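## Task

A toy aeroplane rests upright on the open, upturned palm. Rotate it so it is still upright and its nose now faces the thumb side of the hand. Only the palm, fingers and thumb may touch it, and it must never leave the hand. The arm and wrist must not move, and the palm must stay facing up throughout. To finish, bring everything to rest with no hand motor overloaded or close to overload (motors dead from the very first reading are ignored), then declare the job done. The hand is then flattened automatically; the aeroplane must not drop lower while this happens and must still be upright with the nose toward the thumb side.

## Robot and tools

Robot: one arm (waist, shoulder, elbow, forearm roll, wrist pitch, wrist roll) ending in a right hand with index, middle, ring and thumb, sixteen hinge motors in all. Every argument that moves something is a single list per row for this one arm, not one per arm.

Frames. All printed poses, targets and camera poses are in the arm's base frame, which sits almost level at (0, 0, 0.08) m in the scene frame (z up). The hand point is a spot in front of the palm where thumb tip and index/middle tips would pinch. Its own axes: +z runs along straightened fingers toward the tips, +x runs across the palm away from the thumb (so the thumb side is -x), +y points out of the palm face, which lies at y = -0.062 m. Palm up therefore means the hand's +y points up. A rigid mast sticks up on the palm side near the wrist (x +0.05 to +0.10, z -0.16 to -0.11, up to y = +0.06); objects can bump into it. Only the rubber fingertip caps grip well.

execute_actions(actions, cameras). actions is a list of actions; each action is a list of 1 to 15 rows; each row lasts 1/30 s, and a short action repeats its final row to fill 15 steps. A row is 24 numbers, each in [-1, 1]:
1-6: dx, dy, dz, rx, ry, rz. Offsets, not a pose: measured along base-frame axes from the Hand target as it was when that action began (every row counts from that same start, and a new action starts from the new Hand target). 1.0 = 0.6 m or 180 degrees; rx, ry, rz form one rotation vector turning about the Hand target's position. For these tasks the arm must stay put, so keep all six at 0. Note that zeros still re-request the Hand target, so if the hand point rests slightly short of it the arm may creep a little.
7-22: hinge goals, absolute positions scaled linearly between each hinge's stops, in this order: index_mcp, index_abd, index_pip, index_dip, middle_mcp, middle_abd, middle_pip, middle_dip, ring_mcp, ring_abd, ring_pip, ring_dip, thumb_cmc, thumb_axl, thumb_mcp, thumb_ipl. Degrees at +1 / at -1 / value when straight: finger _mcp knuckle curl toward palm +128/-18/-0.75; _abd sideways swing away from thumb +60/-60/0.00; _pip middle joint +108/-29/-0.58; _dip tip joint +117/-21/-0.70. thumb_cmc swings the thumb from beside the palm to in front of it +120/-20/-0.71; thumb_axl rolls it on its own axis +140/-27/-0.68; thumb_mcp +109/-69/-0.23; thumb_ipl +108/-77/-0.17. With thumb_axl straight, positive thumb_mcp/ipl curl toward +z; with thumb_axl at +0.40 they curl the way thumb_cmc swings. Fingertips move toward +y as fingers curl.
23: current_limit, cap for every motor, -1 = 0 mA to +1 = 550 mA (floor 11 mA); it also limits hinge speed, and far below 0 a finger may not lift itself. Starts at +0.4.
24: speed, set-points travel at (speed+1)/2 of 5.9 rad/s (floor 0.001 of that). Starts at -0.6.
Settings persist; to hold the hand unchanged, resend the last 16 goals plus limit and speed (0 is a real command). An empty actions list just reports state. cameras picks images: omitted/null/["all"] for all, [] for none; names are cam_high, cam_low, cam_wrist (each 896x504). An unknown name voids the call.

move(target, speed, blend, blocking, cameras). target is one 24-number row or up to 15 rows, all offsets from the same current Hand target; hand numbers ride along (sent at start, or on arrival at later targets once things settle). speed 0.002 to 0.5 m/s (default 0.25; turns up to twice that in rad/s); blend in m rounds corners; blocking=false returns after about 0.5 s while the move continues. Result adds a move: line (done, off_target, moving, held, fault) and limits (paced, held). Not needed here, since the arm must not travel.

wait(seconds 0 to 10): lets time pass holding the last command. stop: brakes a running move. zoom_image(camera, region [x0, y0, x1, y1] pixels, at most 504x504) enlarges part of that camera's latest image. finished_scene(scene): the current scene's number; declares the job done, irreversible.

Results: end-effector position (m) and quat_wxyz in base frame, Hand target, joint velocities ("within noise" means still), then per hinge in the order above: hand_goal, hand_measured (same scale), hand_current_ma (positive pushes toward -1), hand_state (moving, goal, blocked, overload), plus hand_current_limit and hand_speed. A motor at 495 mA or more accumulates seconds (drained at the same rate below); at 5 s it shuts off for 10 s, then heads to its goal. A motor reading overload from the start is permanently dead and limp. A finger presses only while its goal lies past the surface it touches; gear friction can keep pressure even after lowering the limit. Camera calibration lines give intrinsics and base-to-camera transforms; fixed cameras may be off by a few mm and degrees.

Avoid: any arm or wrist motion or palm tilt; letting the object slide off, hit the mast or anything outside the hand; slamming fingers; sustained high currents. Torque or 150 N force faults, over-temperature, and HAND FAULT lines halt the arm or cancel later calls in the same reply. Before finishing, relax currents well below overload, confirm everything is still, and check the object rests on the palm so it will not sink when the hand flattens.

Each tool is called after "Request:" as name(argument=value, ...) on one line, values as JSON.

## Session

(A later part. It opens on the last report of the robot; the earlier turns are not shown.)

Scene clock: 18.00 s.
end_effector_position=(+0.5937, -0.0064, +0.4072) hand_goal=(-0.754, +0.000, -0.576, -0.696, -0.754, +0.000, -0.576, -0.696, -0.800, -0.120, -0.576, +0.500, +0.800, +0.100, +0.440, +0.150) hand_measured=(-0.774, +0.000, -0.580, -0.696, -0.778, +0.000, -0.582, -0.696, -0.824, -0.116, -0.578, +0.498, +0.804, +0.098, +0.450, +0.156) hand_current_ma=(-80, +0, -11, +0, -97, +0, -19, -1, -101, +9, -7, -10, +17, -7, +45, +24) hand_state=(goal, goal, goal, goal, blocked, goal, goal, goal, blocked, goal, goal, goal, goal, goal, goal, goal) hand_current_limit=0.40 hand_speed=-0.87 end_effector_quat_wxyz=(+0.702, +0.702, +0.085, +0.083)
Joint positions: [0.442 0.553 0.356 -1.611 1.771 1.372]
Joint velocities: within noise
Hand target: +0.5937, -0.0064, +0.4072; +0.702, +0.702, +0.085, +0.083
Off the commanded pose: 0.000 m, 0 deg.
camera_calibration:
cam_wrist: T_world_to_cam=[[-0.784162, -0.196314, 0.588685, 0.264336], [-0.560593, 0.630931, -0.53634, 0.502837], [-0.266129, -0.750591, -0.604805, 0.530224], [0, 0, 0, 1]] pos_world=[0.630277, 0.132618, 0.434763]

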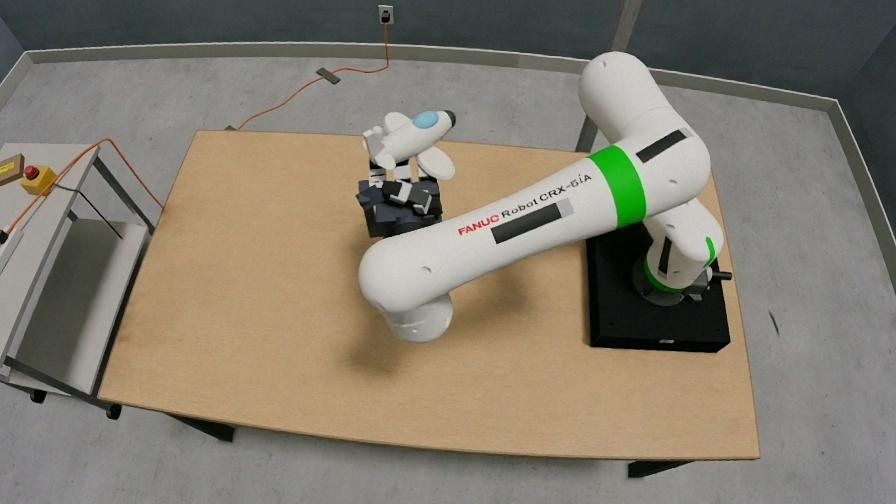

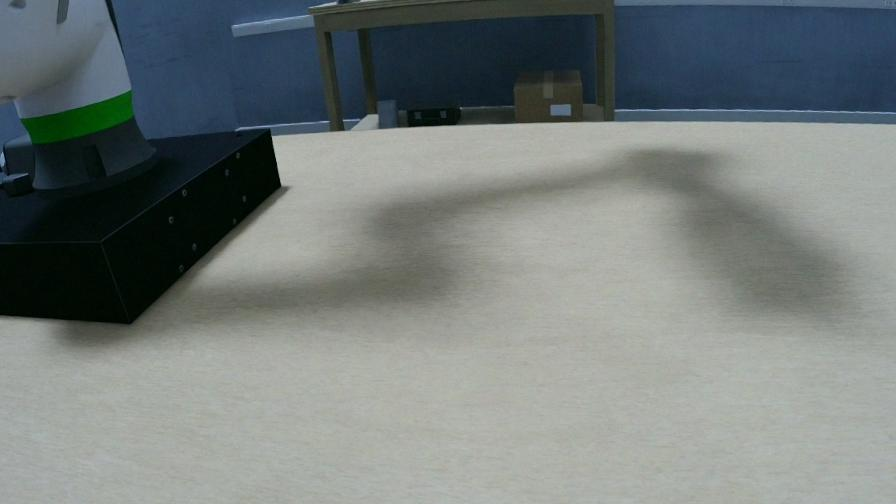

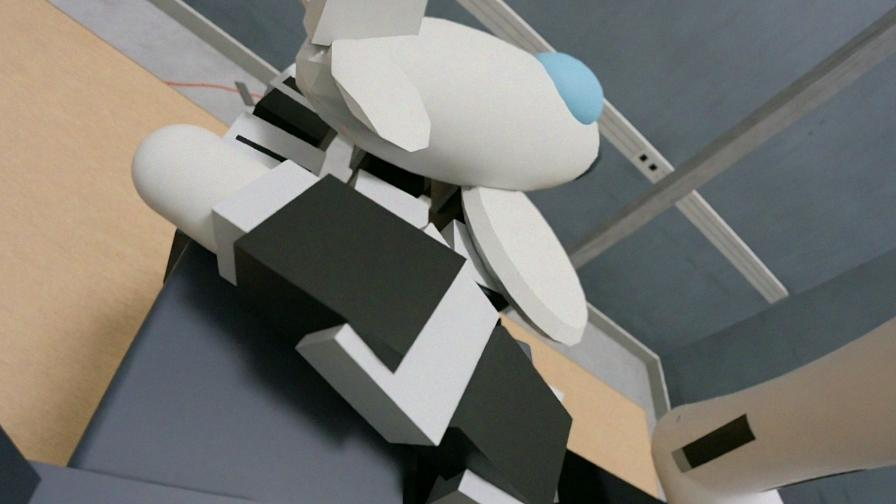

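Request:
execute_actions(actions=[[[0,0,0,0,0,0,-0.754,-0.15,-0.576,-0.696,-0.754,0,-0.576,-0.696,-0.8,-0.12,-0.576,0.5,0.8,0.1,0.44,0.15,0.4,-0.9]],[[0,0,0,0,0,0,-0.754,-0.28,-0.576,-0.696,-0.754,0,-0.576,-0.696,-0.8,-0.12,-0.576,0.5,0.8,0.1,0.3,0.15,0.4,-0.9]]])

Request:
zoom_image(camera="cam_high", region=[350, 90, 470, 200])

Scene clock: 20.10 s.
end_effector_position=(+0.5937, -0.0064, +0.4072) hand_goal=(-0.754, -0.280, -0.576, -0.696, -0.754, +0.000, -0.576, -0.696, -0.800, -0.120, -0.576, +0.500, +0.800, +0.100, +0.300, +0.150) hand_measured=(-0.774, -0.276, -0.580, -0.696, -0.778, +0.000, -0.582, -0.696, -0.824, -0.116, -0.578, +0.498, +0.804, +0.098, +0.316, +0.156) hand_current_ma=(-80, +11, -11, +0, -97, +0, -19, -1, -101, +9, -7, -10, +17, -7, +76, +24) hand_state=(goal, goal, goal, goal, blocked, goal, goal, goal, blocked, goal, goal, goal, goal, goal, goal, goal) hand_current_limit=0.40 hand_speed=-0.90 end_effector_quat_wxyz=(+0.702, +0.702, +0.085, +0.083)
Joint positions: [0.442 0.553 0.356 -1.611 1.771 1.372]
Joint velocities: within noise
Hand target: +0.5937, -0.0064, +0.4072; +0.702, +0.702, +0.085, +0.083
Off the commanded pose: 0.000 m, 0 deg.
camera_calibration:
cam_wrist: T_world_to_cam=[[-0.784162, -0.196314, 0.588685, 0.264336], [-0.560593, 0.630931, -0.53634, 0.502837], [-0.266129, -0.750591, -0.604805, 0.530224], [0, 0, 0, 1]] pos_world=[0.630277, 0.132618, 0.434763]

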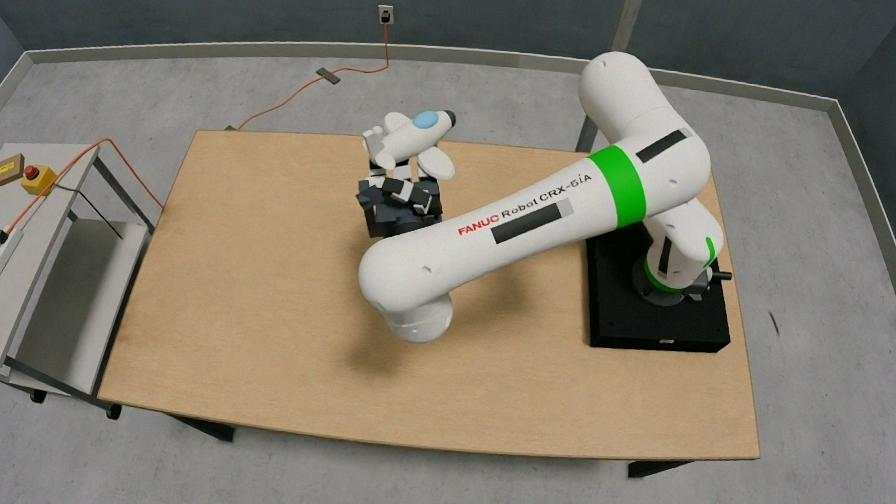

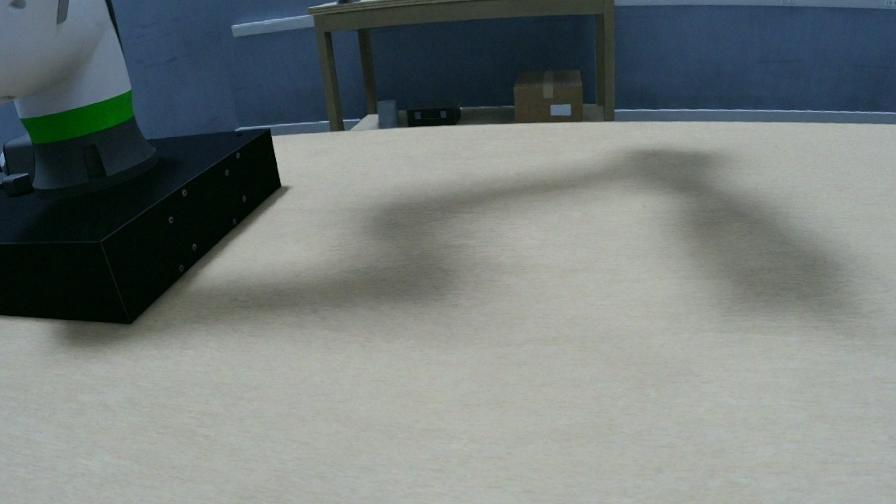

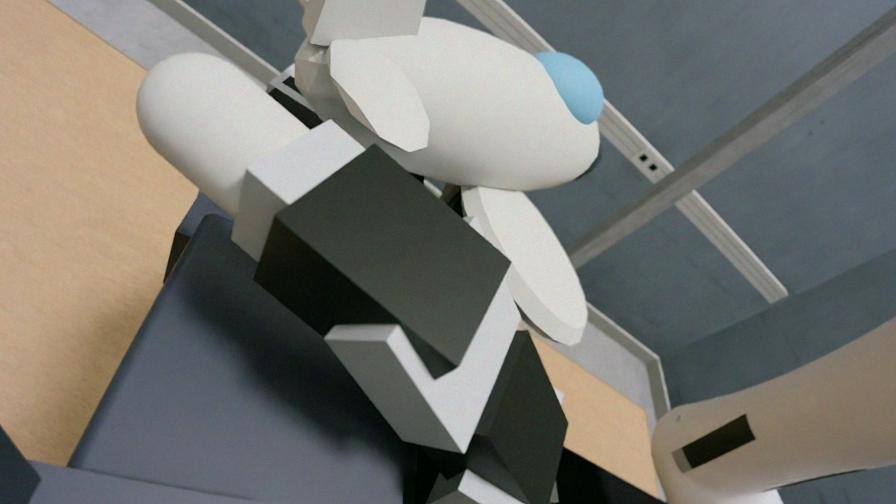

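Scaled by 4.200 from the camera's 896x504 image, which has a finer 1280x720 frame.

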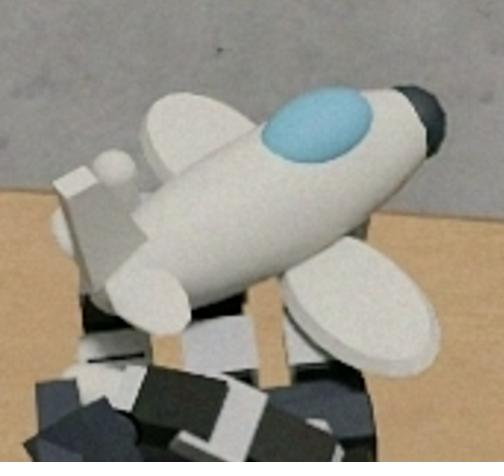

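Request:
execute_actions(actions=[[[0,0,0,0,0,0,-0.754,-0.28,-0.576,-0.696,-0.754,0,-0.576,-0.696,-0.8,-0.12,-0.576,0.5,0.85,0.0,0.35,0.1,0.4,-0.9]]])

Request:
zoom_image(camera="cam_high", region=[350, 90, 470, 200])

Request:
execute_actions(actions=[[[0,0,0,0,0,0,-0.754,-0.28,-0.576,-0.696,-0.754,0,-0.576,-0.696,-0.8,-0.12,-0.576,0.5,0.9,-0.08,0.38,0.1,0.4,-0.9]]])

Request:
zoom_image(camera="cam_high", region=[350, 90, 470, 200])

Scene clock: 21.07 s.
end_effector_position=(+0.5937, -0.0064, +0.4072) hand_goal=(-0.754, -0.280, -0.576, -0.696, -0.754, +0.000, -0.576, -0.696, -0.800, -0.120, -0.576, +0.500, +0.850, +0.000, +0.350, +0.100) hand_measured=(-0.774, -0.276, -0.580, -0.696, -0.778, +0.000, -0.582, -0.696, -0.824, -0.116, -0.578, +0.498, +0.854, +0.004, +0.354, +0.106) hand_current_ma=(-80, +11, -11, +0, -97, +0, -19, -1, -101, +9, -7, -10, +17, +20, +17, +25) hand_state=(goal, goal, goal, goal, blocked, goal, goal, goal, blocked, goal, goal, goal, goal, goal, goal, goal) hand_current_limit=0.40 hand_speed=-0.90 end_effector_quat_wxyz=(+0.702, +0.702, +0.085, +0.083)
Joint positions: [0.442 0.553 0.356 -1.611 1.771 1.372]
Joint velocities: within noise
Hand target: +0.5937, -0.0064, +0.4072; +0.702, +0.702, +0.085, +0.083
Off the commanded pose: 0.000 m, 0 deg.
camera_calibration:
cam_wrist: T_world_to_cam=[[-0.784162, -0.196314, 0.588685, 0.264336], [-0.560593, 0.630932, -0.53634, 0.502837], [-0.266129, -0.750591, -0.604805, 0.530224], [0, 0, 0, 1]] pos_world=[0.630277, 0.132618, 0.434763]

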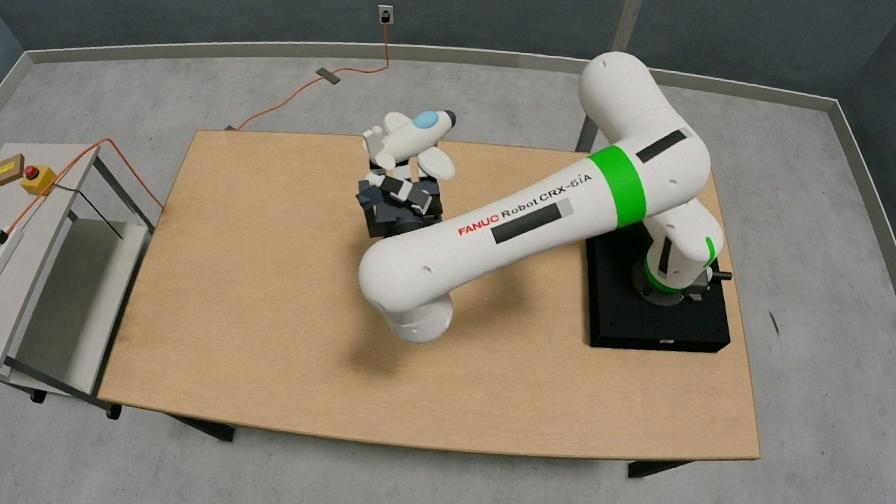

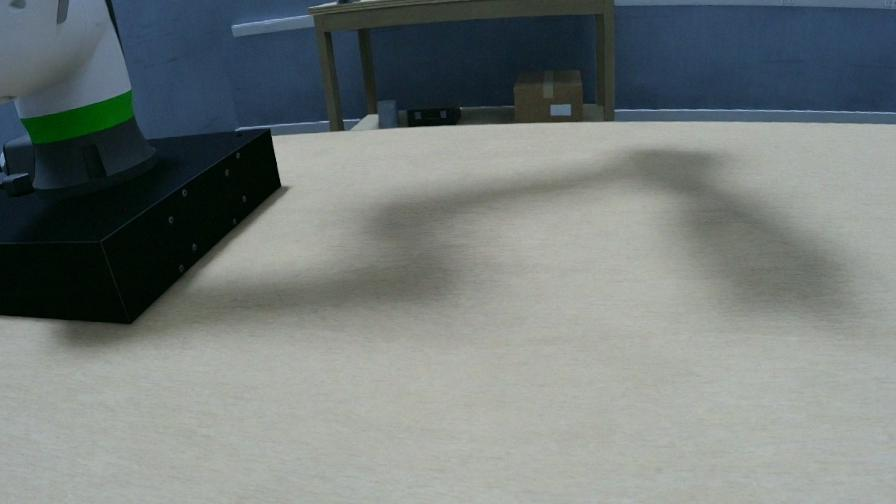

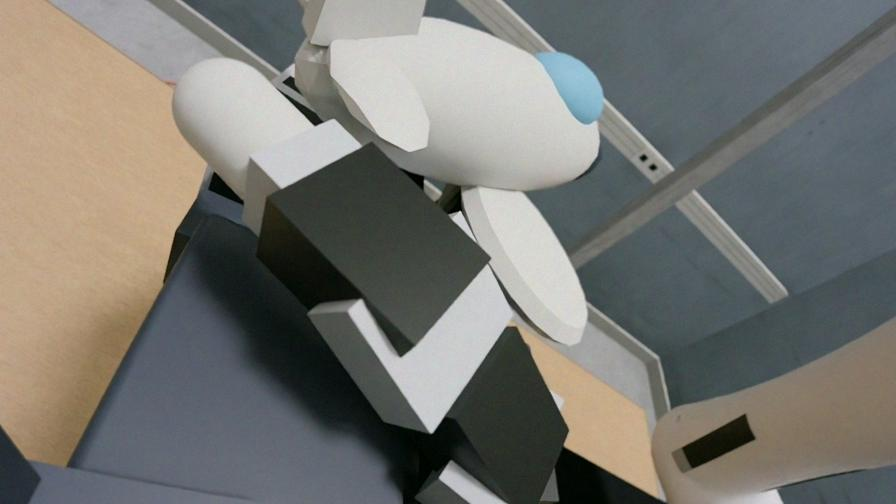

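Scaled by 4.200 from the camera's 896x504 image, which has a finer 1280x720 frame.

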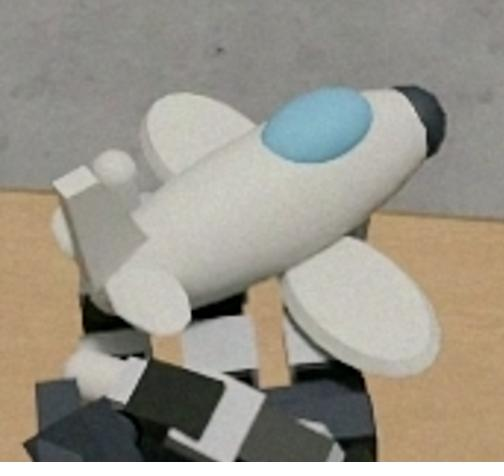

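Scene clock: 21.77 s.
end_effector_position=(+0.5937, -0.0064, +0.4072) hand_goal=(-0.754, -0.280, -0.576, -0.696, -0.754, +0.000, -0.576, -0.696, -0.800, -0.120, -0.576, +0.500, +0.900, -0.080, +0.380, +0.100) hand_measured=(-0.774, -0.276, -0.580, -0.696, -0.778, +0.000, -0.582, -0.696, -0.824, -0.116, -0.578, +0.498, +0.904, -0.074, +0.384, +0.106) hand_current_ma=(-80, +11, -11, +0, -97, +0, -19, -1, -101, +9, -7, -10, +17, +25, +18, +24) hand_state=(goal, goal, goal, goal, blocked, goal, goal, goal, blocked, goal, goal, goal, goal, goal, goal, goal) hand_current_limit=0.40 hand_speed=-0.90 end_effector_quat_wxyz=(+0.702, +0.702, +0.085, +0.083)
Joint positions: [0.442 0.553 0.356 -1.611 1.771 1.372]
Joint velocities: within noise
Hand target: +0.5937, -0.0064, +0.4072; +0.702, +0.702, +0.085, +0.083
Off the commanded pose: 0.000 m, 0 deg.
camera_calibration:
cam_wrist: T_world_to_cam=[[-0.784163, -0.196314, 0.588685, 0.264336], [-0.560593, 0.630932, -0.53634, 0.502837], [-0.266129, -0.750591, -0.604805, 0.530224], [0, 0, 0, 1]] pos_world=[0.630277, 0.132618, 0.434763]

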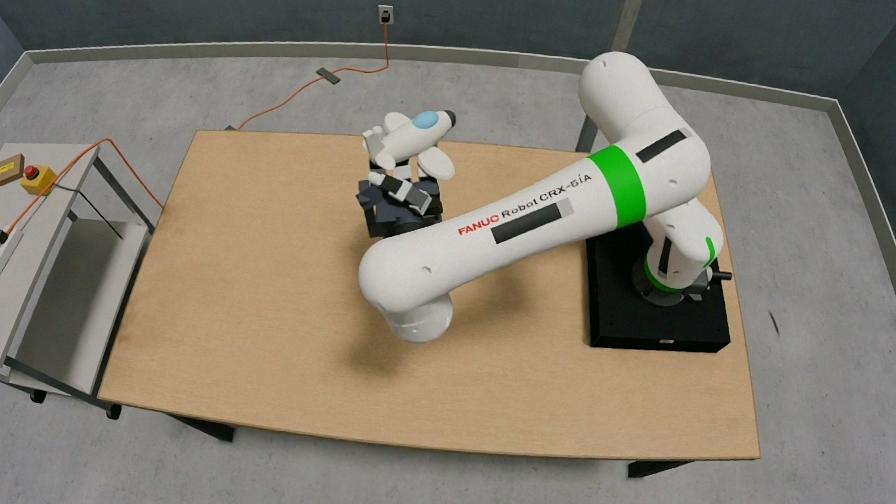

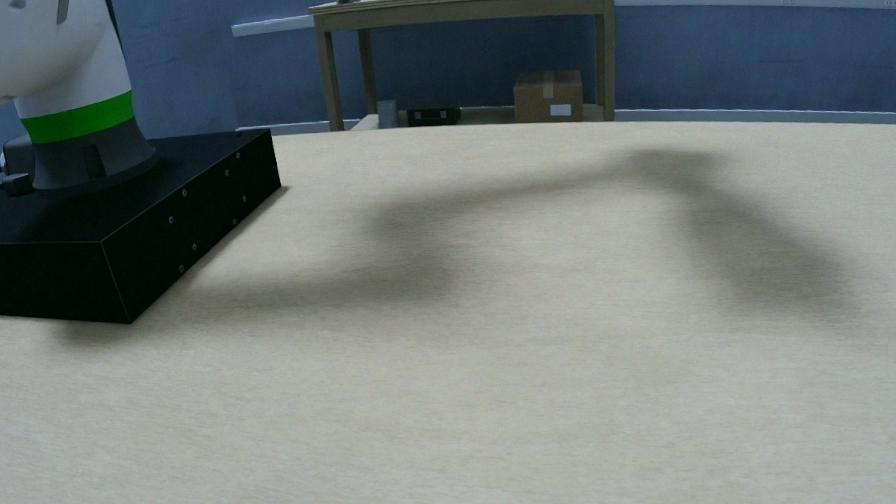

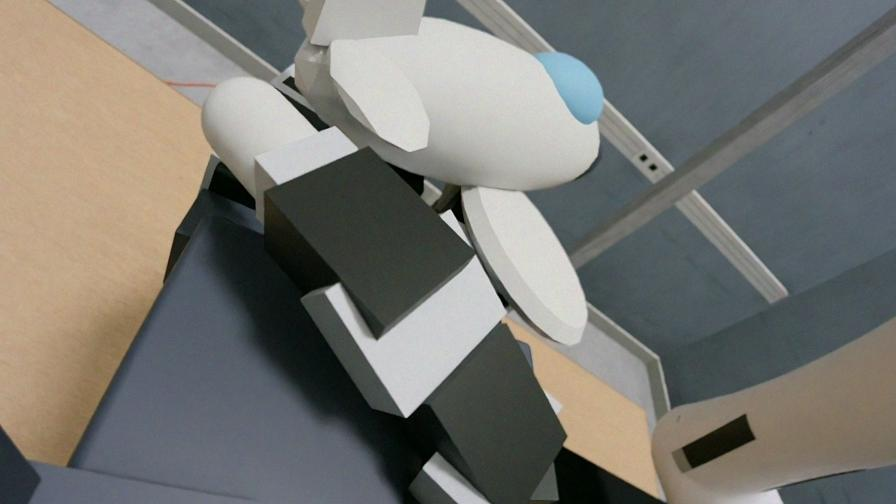

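Scaled by 4.200 from the camera's 896x504 image, which has a finer 1280x720 frame.

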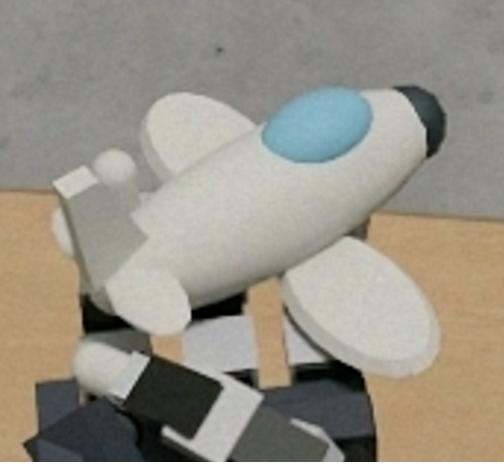

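Request:
execute_actions(actions=[[[0,0,0,0,0,0,-0.754,-0.28,-0.576,-0.696,-0.754,0,-0.576,-0.696,-0.98,-0.08,-0.576,0.5,0.9,-0.08,0.38,0.1,0.4,-0.9]]])

Request:
zoom_image(camera="cam_high", region=[350, 90, 470, 200])

Scene clock: 23.03 s.
end_effector_position=(+0.5937, -0.0064, +0.4072) hand_goal=(-0.754, -0.280, -0.576, -0.696, -0.754, +0.000, -0.576, -0.696, -0.980, -0.080, -0.576, +0.500, +0.900, -0.080, +0.380, +0.100) hand_measured=(-0.774, -0.276, -0.580, -0.696, -0.778, +0.000, -0.582, -0.696, -0.988, -0.084, -0.578, +0.498, +0.904, -0.074, +0.384, +0.106) hand_current_ma=(-80, +11, -11, +0, -97, +0, -19, -1, -34, -9, -7, -10, +17, +25, +18, +24) hand_state=(goal, goal, goal, goal, blocked, goal, goal, goal, goal, goal, goal, goal, goal, goal, goal, goal) hand_current_limit=0.40 hand_speed=-0.90 end_effector_quat_wxyz=(+0.702, +0.702, +0.085, +0.083)
Joint positions: [0.442 0.553 0.356 -1.611 1.771 1.372]
Joint velocities: within noise
Hand target: +0.5937, -0.0064, +0.4072; +0.702, +0.702, +0.085, +0.083
Off the commanded pose: 0.000 m, 0 deg.
camera_calibration:
cam_wrist: T_world_to_cam=[[-0.784162, -0.196314, 0.588685, 0.264336], [-0.560593, 0.630932, -0.53634, 0.502837], [-0.266129, -0.750591, -0.604805, 0.530224], [0, 0, 0, 1]] pos_world=[0.630277, 0.132618, 0.434763]

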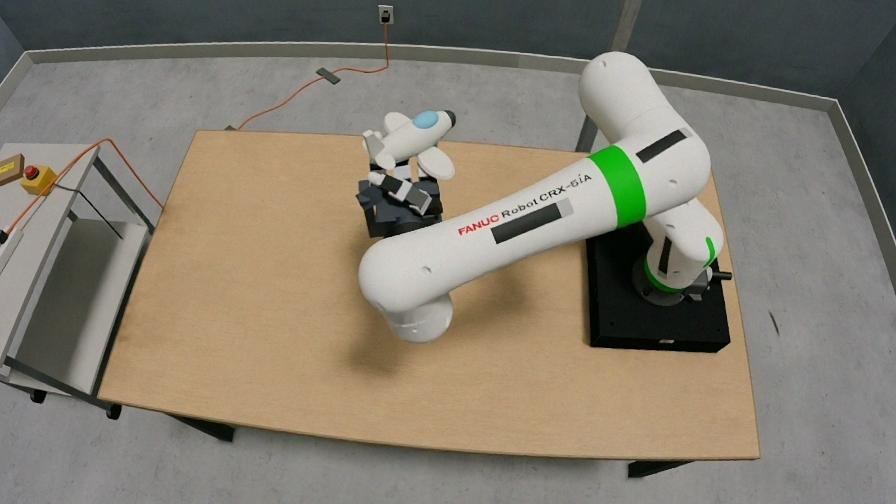

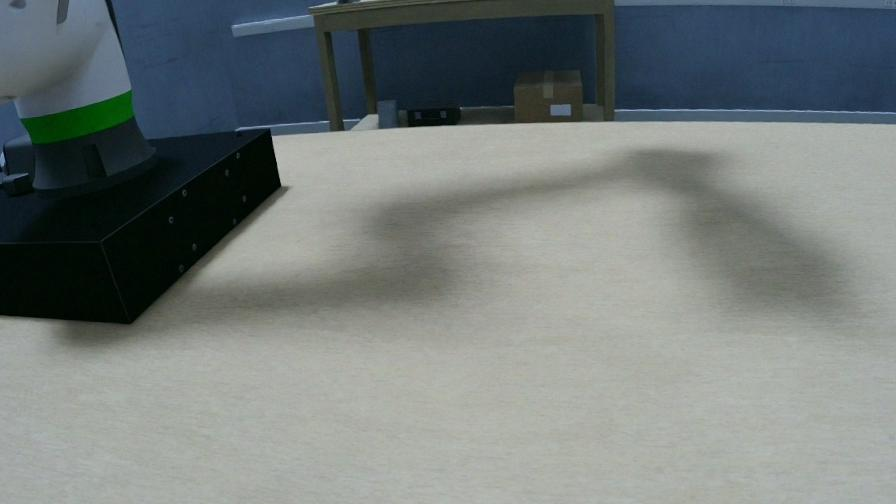

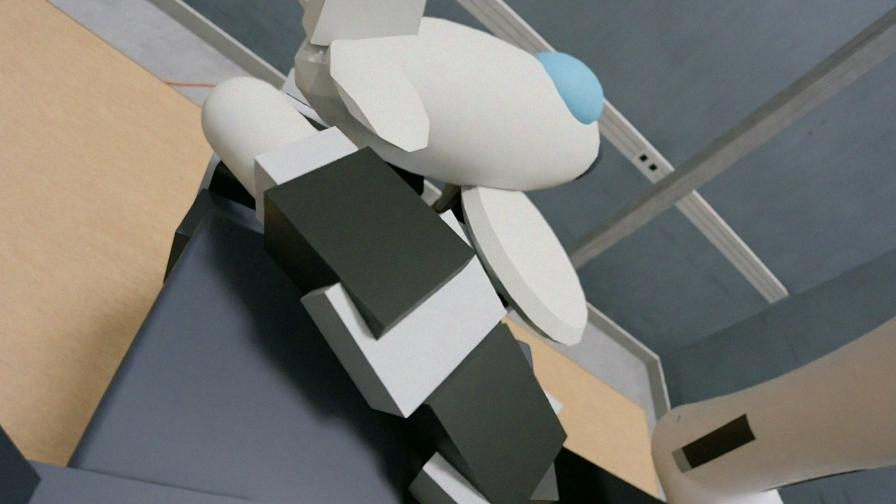

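Scaled by 4.200 from the camera's 896x504 image, which has a finer 1280x720 frame.

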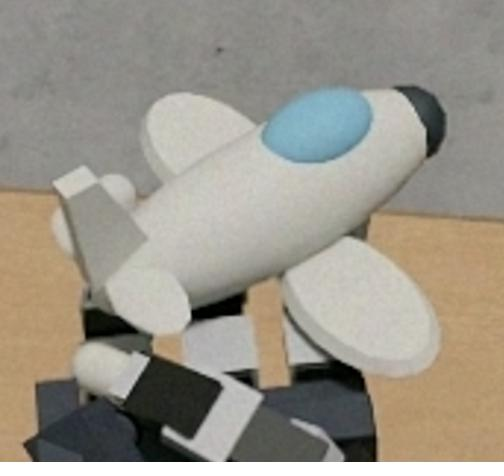

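Request:
execute_actions(actions=[[[0,0,0,0,0,0,-0.754,-0.28,-0.576,-0.696,-0.754,0,-0.576,-0.696,-0.98,-0.05,-0.576,0.1,0.9,-0.08,0.38,0.1,0.4,-0.9]]])

Request:
zoom_image(camera="cam_high", region=[350, 90, 470, 200])

Request:
execute_actions(actions=[[[0,0,0,0,0,0,-0.754,-0.28,-0.576,-0.696,-0.754,0,-0.576,-0.696,-0.98,0,-0.576,-0.3,0.9,-0.08,0.38,0.1,0.4,-0.9]],[[0,0,0,0,0,0,-0.754,-0.28,-0.576,-0.696,-0.754,0,-0.576,-0.696,-0.98,0,-0.576,-0.696,0.9,-0.08,0.38,0.1,0.4,-0.9]]])

Request:
zoom_image(camera="cam_high", region=[350, 90, 470, 200])

Scene clock: 25.10 s.
end_effector_position=(+0.5937, -0.0064, +0.4072) hand_goal=(-0.754, -0.280, -0.576, -0.696, -0.754, +0.000, -0.576, -0.696, -0.980, -0.050, -0.576, +0.100, +0.900, -0.080, +0.380, +0.100) hand_measured=(-0.774, -0.276, -0.580, -0.696, -0.778, +0.000, -0.582, -0.696, -0.988, -0.054, -0.578, +0.102, +0.904, -0.074, +0.384, +0.106) hand_current_ma=(-80, +11, -11, +0, -97, +0, -19, -1, -35, -9, -7, +9, +17, +25, +18, +24) hand_state=(goal, goal, goal, goal, blocked, goal, goal, goal, goal, goal, goal, goal, goal, goal, goal, goal) hand_current_limit=0.40 hand_speed=-0.90 end_effector_quat_wxyz=(+0.702, +0.702, +0.085, +0.083)
Joint positions: [0.442 0.553 0.356 -1.611 1.771 1.372]
Joint velocities: within noise
Hand target: +0.5937, -0.0064, +0.4072; +0.702, +0.702, +0.085, +0.083
Off the commanded pose: 0.000 m, 0 deg.
camera_calibration:
cam_wrist: T_world_to_cam=[[-0.784162, -0.196315, 0.588685, 0.264336], [-0.560593, 0.630931, -0.53634, 0.502837], [-0.266128, -0.750591, -0.604805, 0.530224], [0, 0, 0, 1]] pos_world=[0.630277, 0.132618, 0.434763]

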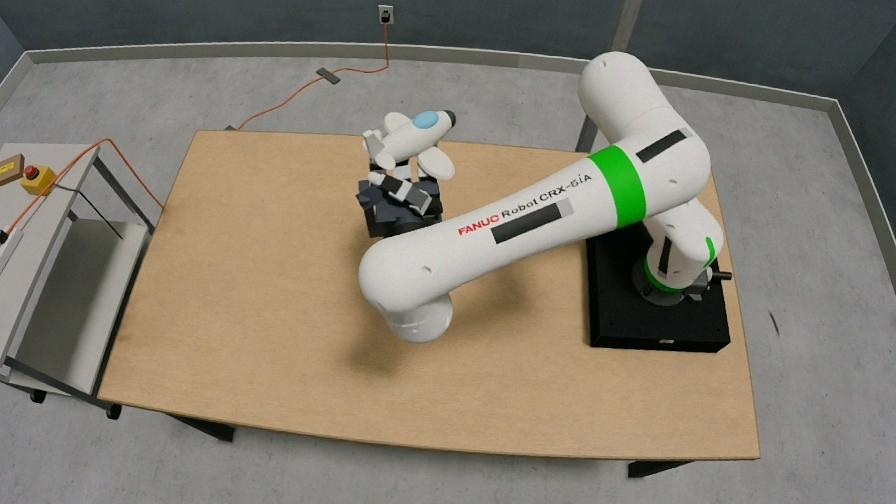

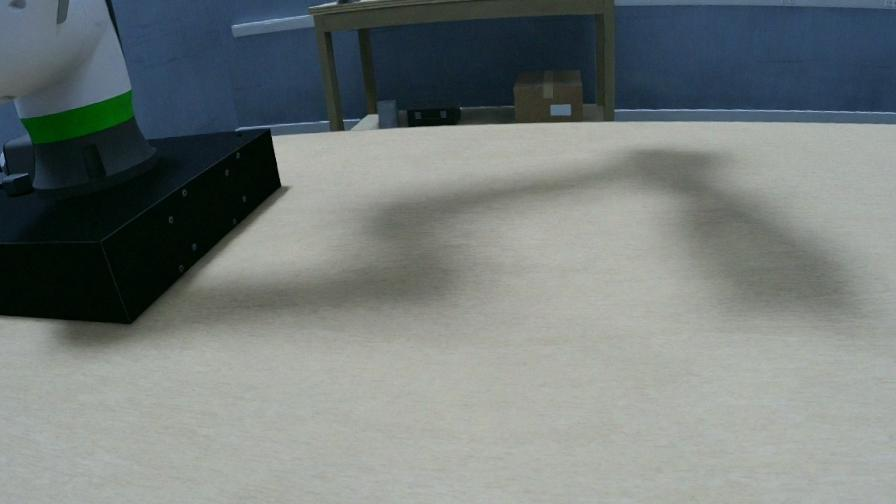

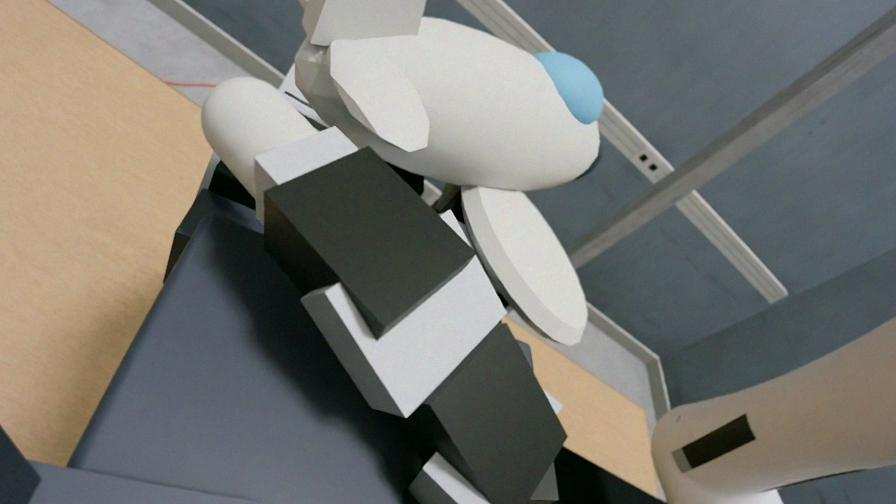

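Scaled by 4.200 from the camera's 896x504 image, which has a finer 1280x720 frame.

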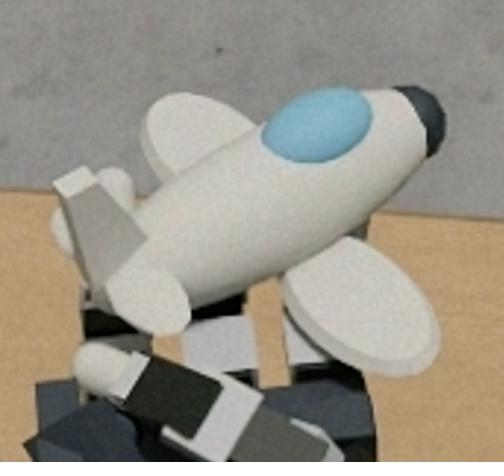

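Scene clock: 28.60 s.
end_effector_position=(+0.5937, -0.0064, +0.4072) hand_goal=(-0.754, -0.280, -0.576, -0.696, -0.754, +0.000, -0.576, -0.696, -0.980, +0.000, -0.576, -0.696, +0.900, -0.080, +0.380, +0.100) hand_measured=(-0.774, -0.276, -0.580, -0.696, -0.778, +0.000, -0.582, -0.696, -0.990, -0.004, -0.578, -0.694, +0.904, -0.074, +0.384, +0.106) hand_current_ma=(-80, +11, -11, +0, -97, +0, -19, -1, -35, -9, -7, +8, +17, +25, +18, +24) hand_state=(goal, goal, goal, goal, blocked, goal, goal, goal, goal, goal, goal, goal, goal, goal, goal, goal) hand_current_limit=0.40 hand_speed=-0.90 end_effector_quat_wxyz=(+0.702, +0.702, +0.085, +0.083)
Joint positions: [0.442 0.553 0.356 -1.611 1.771 1.372]
Joint velocities: within noise
Hand target: +0.5937, -0.0064, +0.4072; +0.702, +0.702, +0.085, +0.083
Off the commanded pose: 0.000 m, 0 deg.
camera_calibration:
cam_wrist: T_world_to_cam=[[-0.784162, -0.196315, 0.588685, 0.264336], [-0.560594, 0.630931, -0.53634, 0.502837], [-0.266128, -0.750591, -0.604805, 0.530224], [0, 0, 0, 1]] pos_world=[0.630277, 0.132618, 0.434763]

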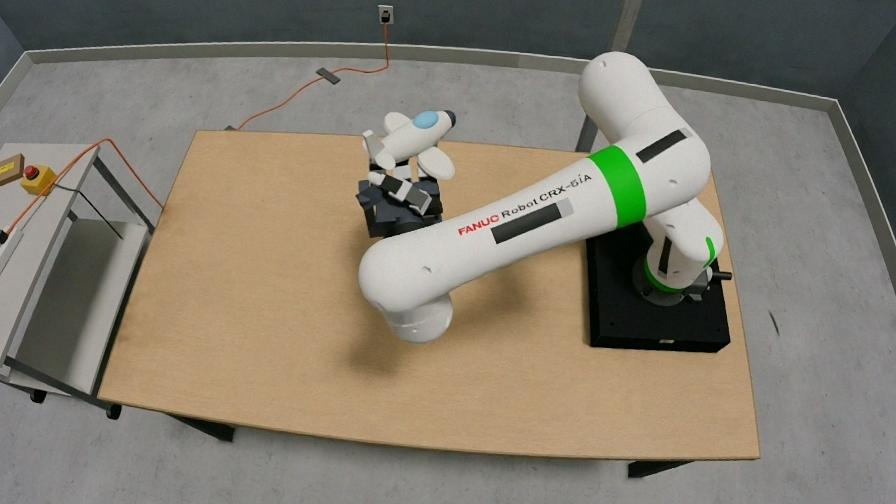

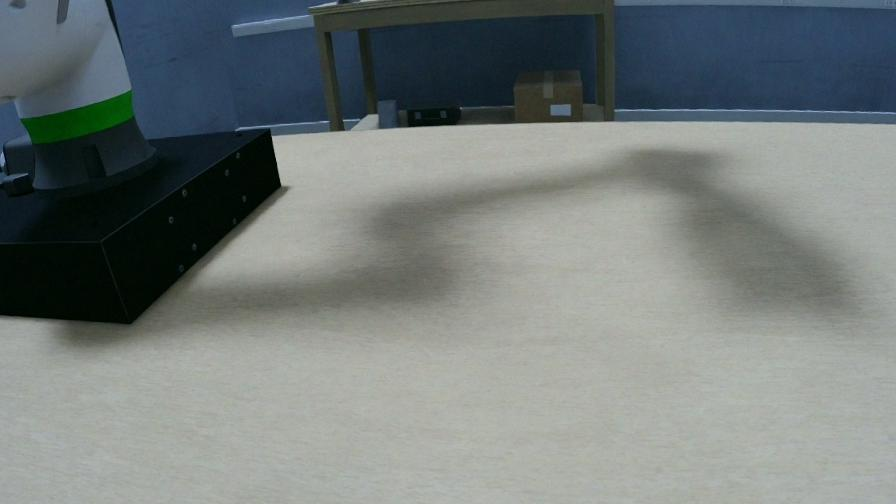

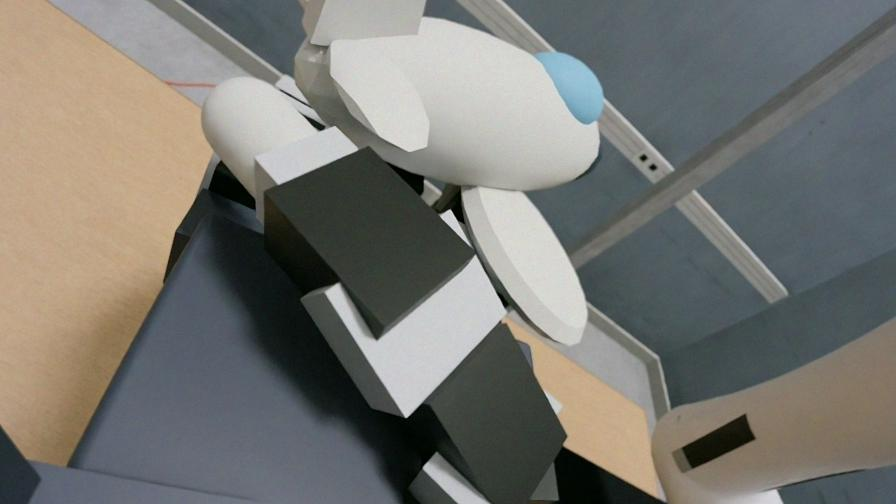

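Scaled by 4.200 from the camera's 896x504 image, which has a finer 1280x720 frame.

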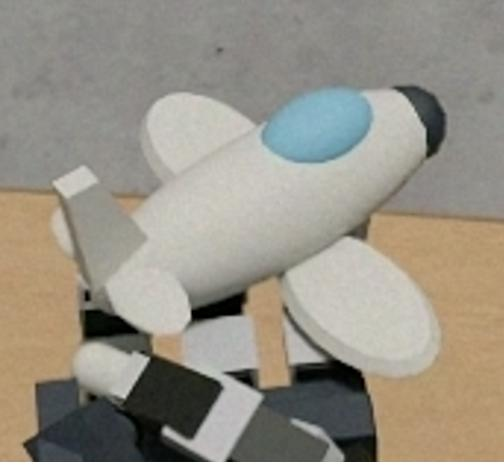

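Request:
execute_actions(actions=[[[0,0,0,0,0,0,-0.754,-0.28,-0.576,-0.696,-0.754,0,-0.576,-0.696,-0.8,0.0,-0.576,-0.696,0.93,-0.18,0.38,0.1,0.4,-0.88]],[[0,0,0,0,0,0,-0.754,-0.28,-0.576,-0.696,-0.754,0,-0.576,-0.696,-0.754,0,-0.576,-0.696,0.95,-0.26,0.42,0.1,0.4,-0.9]]])

Request:
zoom_image(camera="cam_high", region=[350, 90, 470, 200])

Request:
execute_actions(actions=[[[0,0,0,0,0,0,-0.754,-0.28,-0.576,-0.696,-0.754,0,-0.576,-0.696,-0.754,0,-0.576,-0.696,0.96,-0.34,0.44,0.1,0.4,-0.9]]])

Request:
zoom_image(camera="cam_high", region=[350, 90, 470, 200])

Scene clock: 30.20 s.
end_effector_position=(+0.5937, -0.0064, +0.4072) hand_goal=(-0.754, -0.280, -0.576, -0.696, -0.754, +0.000, -0.576, -0.696, -0.754, +0.000, -0.576, -0.696, +0.950, -0.260, +0.420, +0.100) hand_measured=(-0.774, -0.276, -0.580, -0.696, -0.778, +0.000, -0.582, -0.696, -0.782, -0.004, -0.578, -0.694, +0.956, -0.248, +0.424, +0.104) hand_current_ma=(-80, +10, -11, +0, -97, +0, -22, -1, -122, -9, -7, +8, +22, +56, +20, +23) hand_state=(goal, goal, goal, goal, blocked, goal, goal, goal, blocked, goal, goal, goal, goal, goal, goal, goal) hand_current_limit=0.40 hand_speed=-0.90 end_effector_quat_wxyz=(+0.702, +0.702, +0.085, +0.083)
Joint positions: [0.442 0.553 0.356 -1.611 1.771 1.372]
Joint velocities: within noise
Hand target: +0.5937, -0.0064, +0.4072; +0.702, +0.702, +0.085, +0.083
Off the commanded pose: 0.000 m, 0 deg.
camera_calibration:
cam_wrist: T_world_to_cam=[[-0.784162, -0.196315, 0.588685, 0.264336], [-0.560594, 0.630931, -0.53634, 0.502837], [-0.266128, -0.750591, -0.604805, 0.530224], [0, 0, 0, 1]] pos_world=[0.630277, 0.132618, 0.434763]

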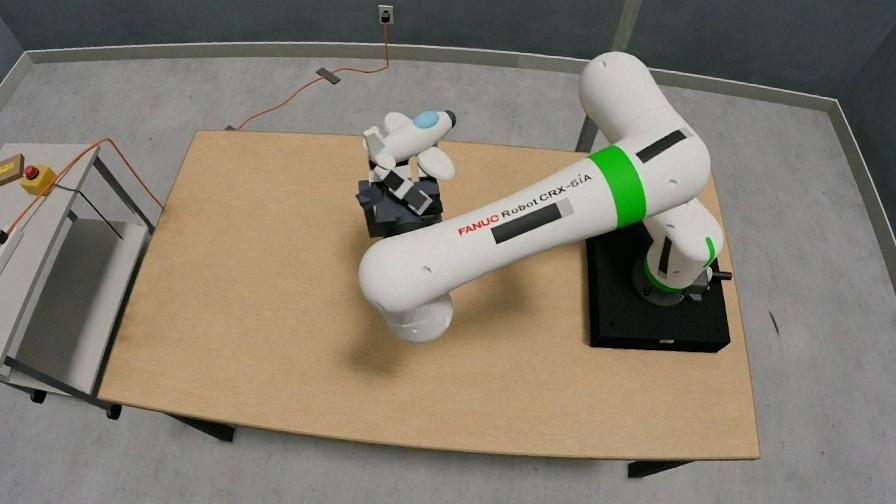

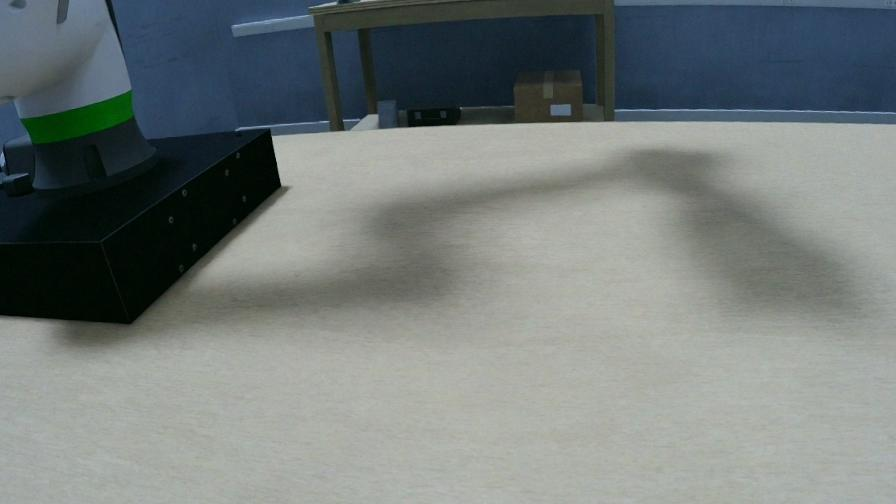

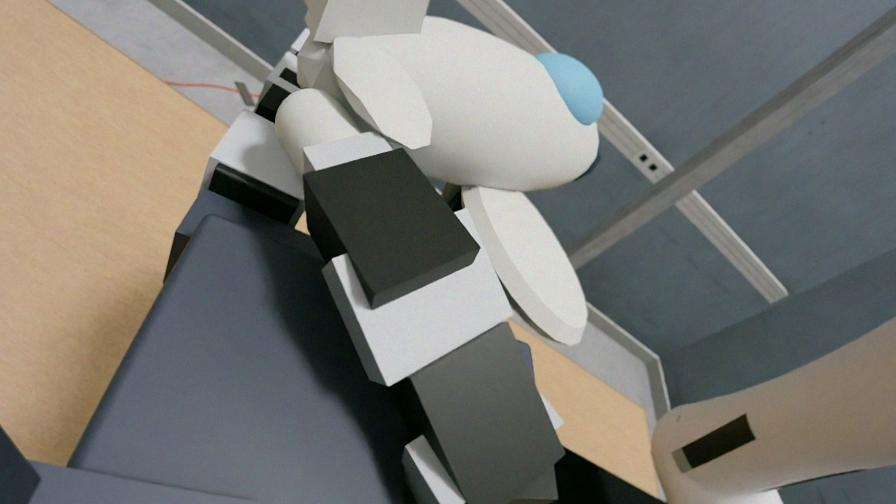

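Scaled by 4.200 from the camera's 896x504 image, which has a finer 1280x720 frame.

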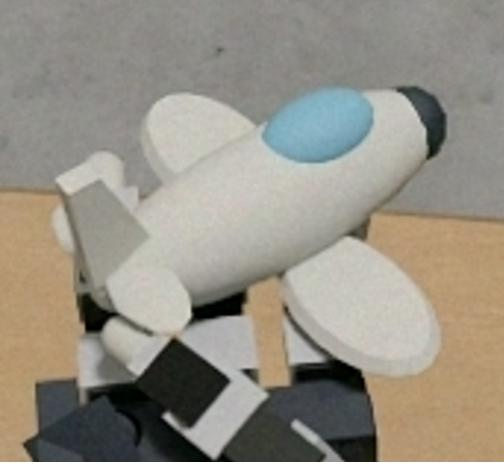

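Scene clock: 30.90 s.
end_effector_position=(+0.5937, -0.0064, +0.4072) hand_goal=(-0.754, -0.280, -0.576, -0.696, -0.754, +0.000, -0.576, -0.696, -0.754, +0.000, -0.576, -0.696, +0.960, -0.340, +0.440, +0.100) hand_measured=(-0.774, -0.276, -0.580, -0.696, -0.778, +0.000, -0.582, -0.696, -0.782, -0.004, -0.578, -0.694, +0.968, -0.322, +0.446, +0.104) hand_current_ma=(-80, +10, -13, +0, -97, +0, -22, -1, -122, -9, -7, +8, +27, +81, +30, +23) hand_state=(goal, goal, goal, goal, blocked, goal, goal, goal, blocked, goal, goal, goal, goal, goal, goal, goal) hand_current_limit=0.40 hand_speed=-0.90 end_effector_quat_wxyz=(+0.702, +0.702, +0.085, +0.083)
Joint positions: [0.442 0.553 0.356 -1.611 1.771 1.372]
Joint velocities: within noise
Hand target: +0.5937, -0.0064, +0.4072; +0.702, +0.702, +0.085, +0.083
Off the commanded pose: 0.000 m, 0 deg.
camera_calibration:
cam_wrist: T_world_to_cam=[[-0.784162, -0.196315, 0.588685, 0.264336], [-0.560594, 0.630931, -0.53634, 0.502837], [-0.266128, -0.750591, -0.604805, 0.530224], [0, 0, 0, 1]] pos_world=[0.630277, 0.132618, 0.434763]

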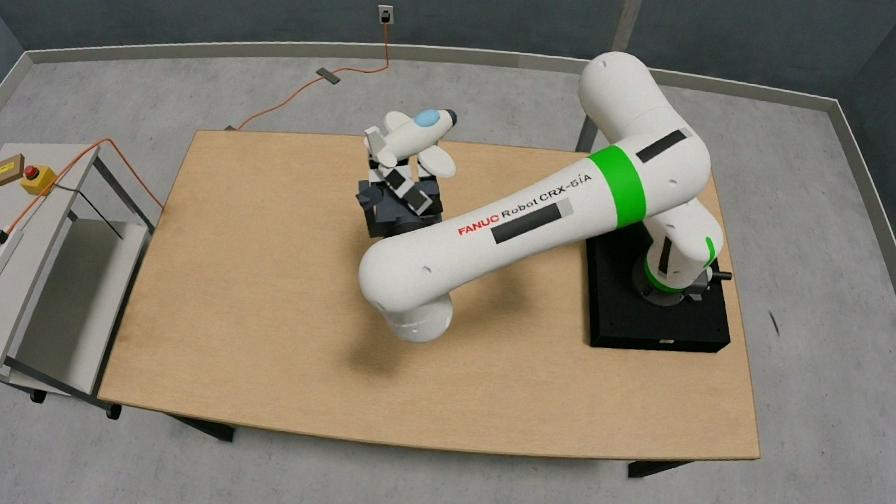

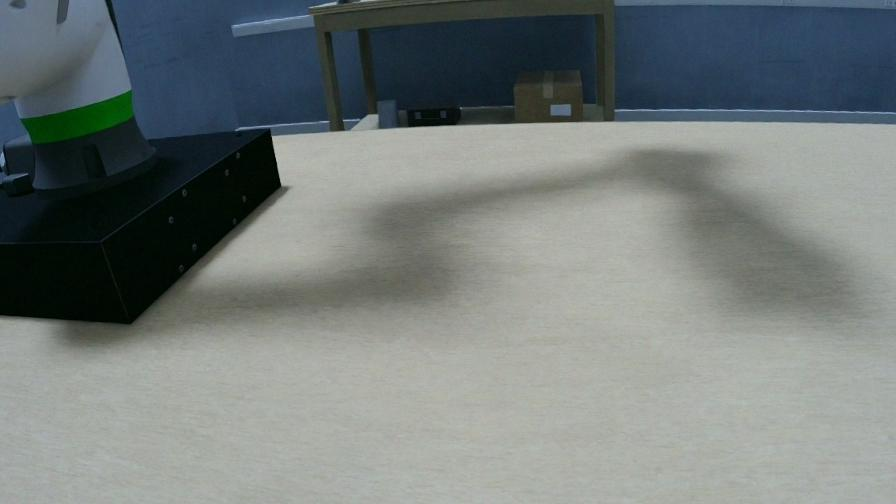

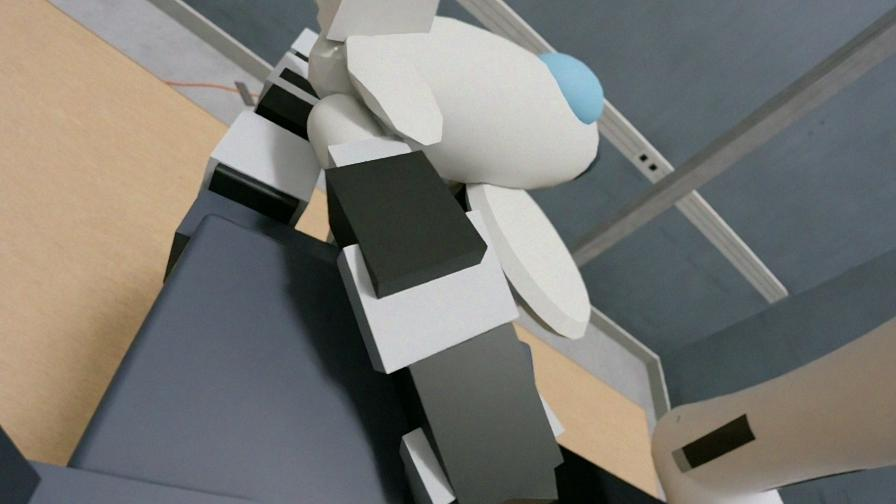

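Scaled by 4.200 from the camera's 896x504 image, which has a finer 1280x720 frame.

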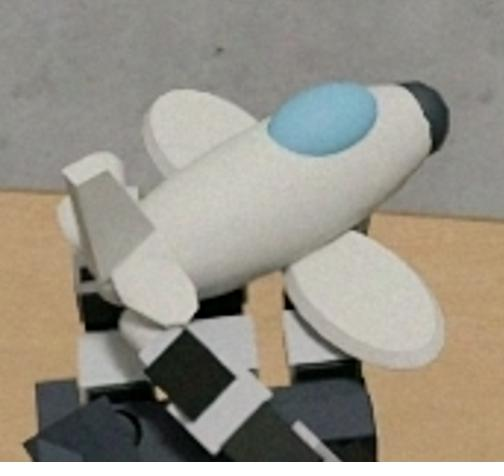

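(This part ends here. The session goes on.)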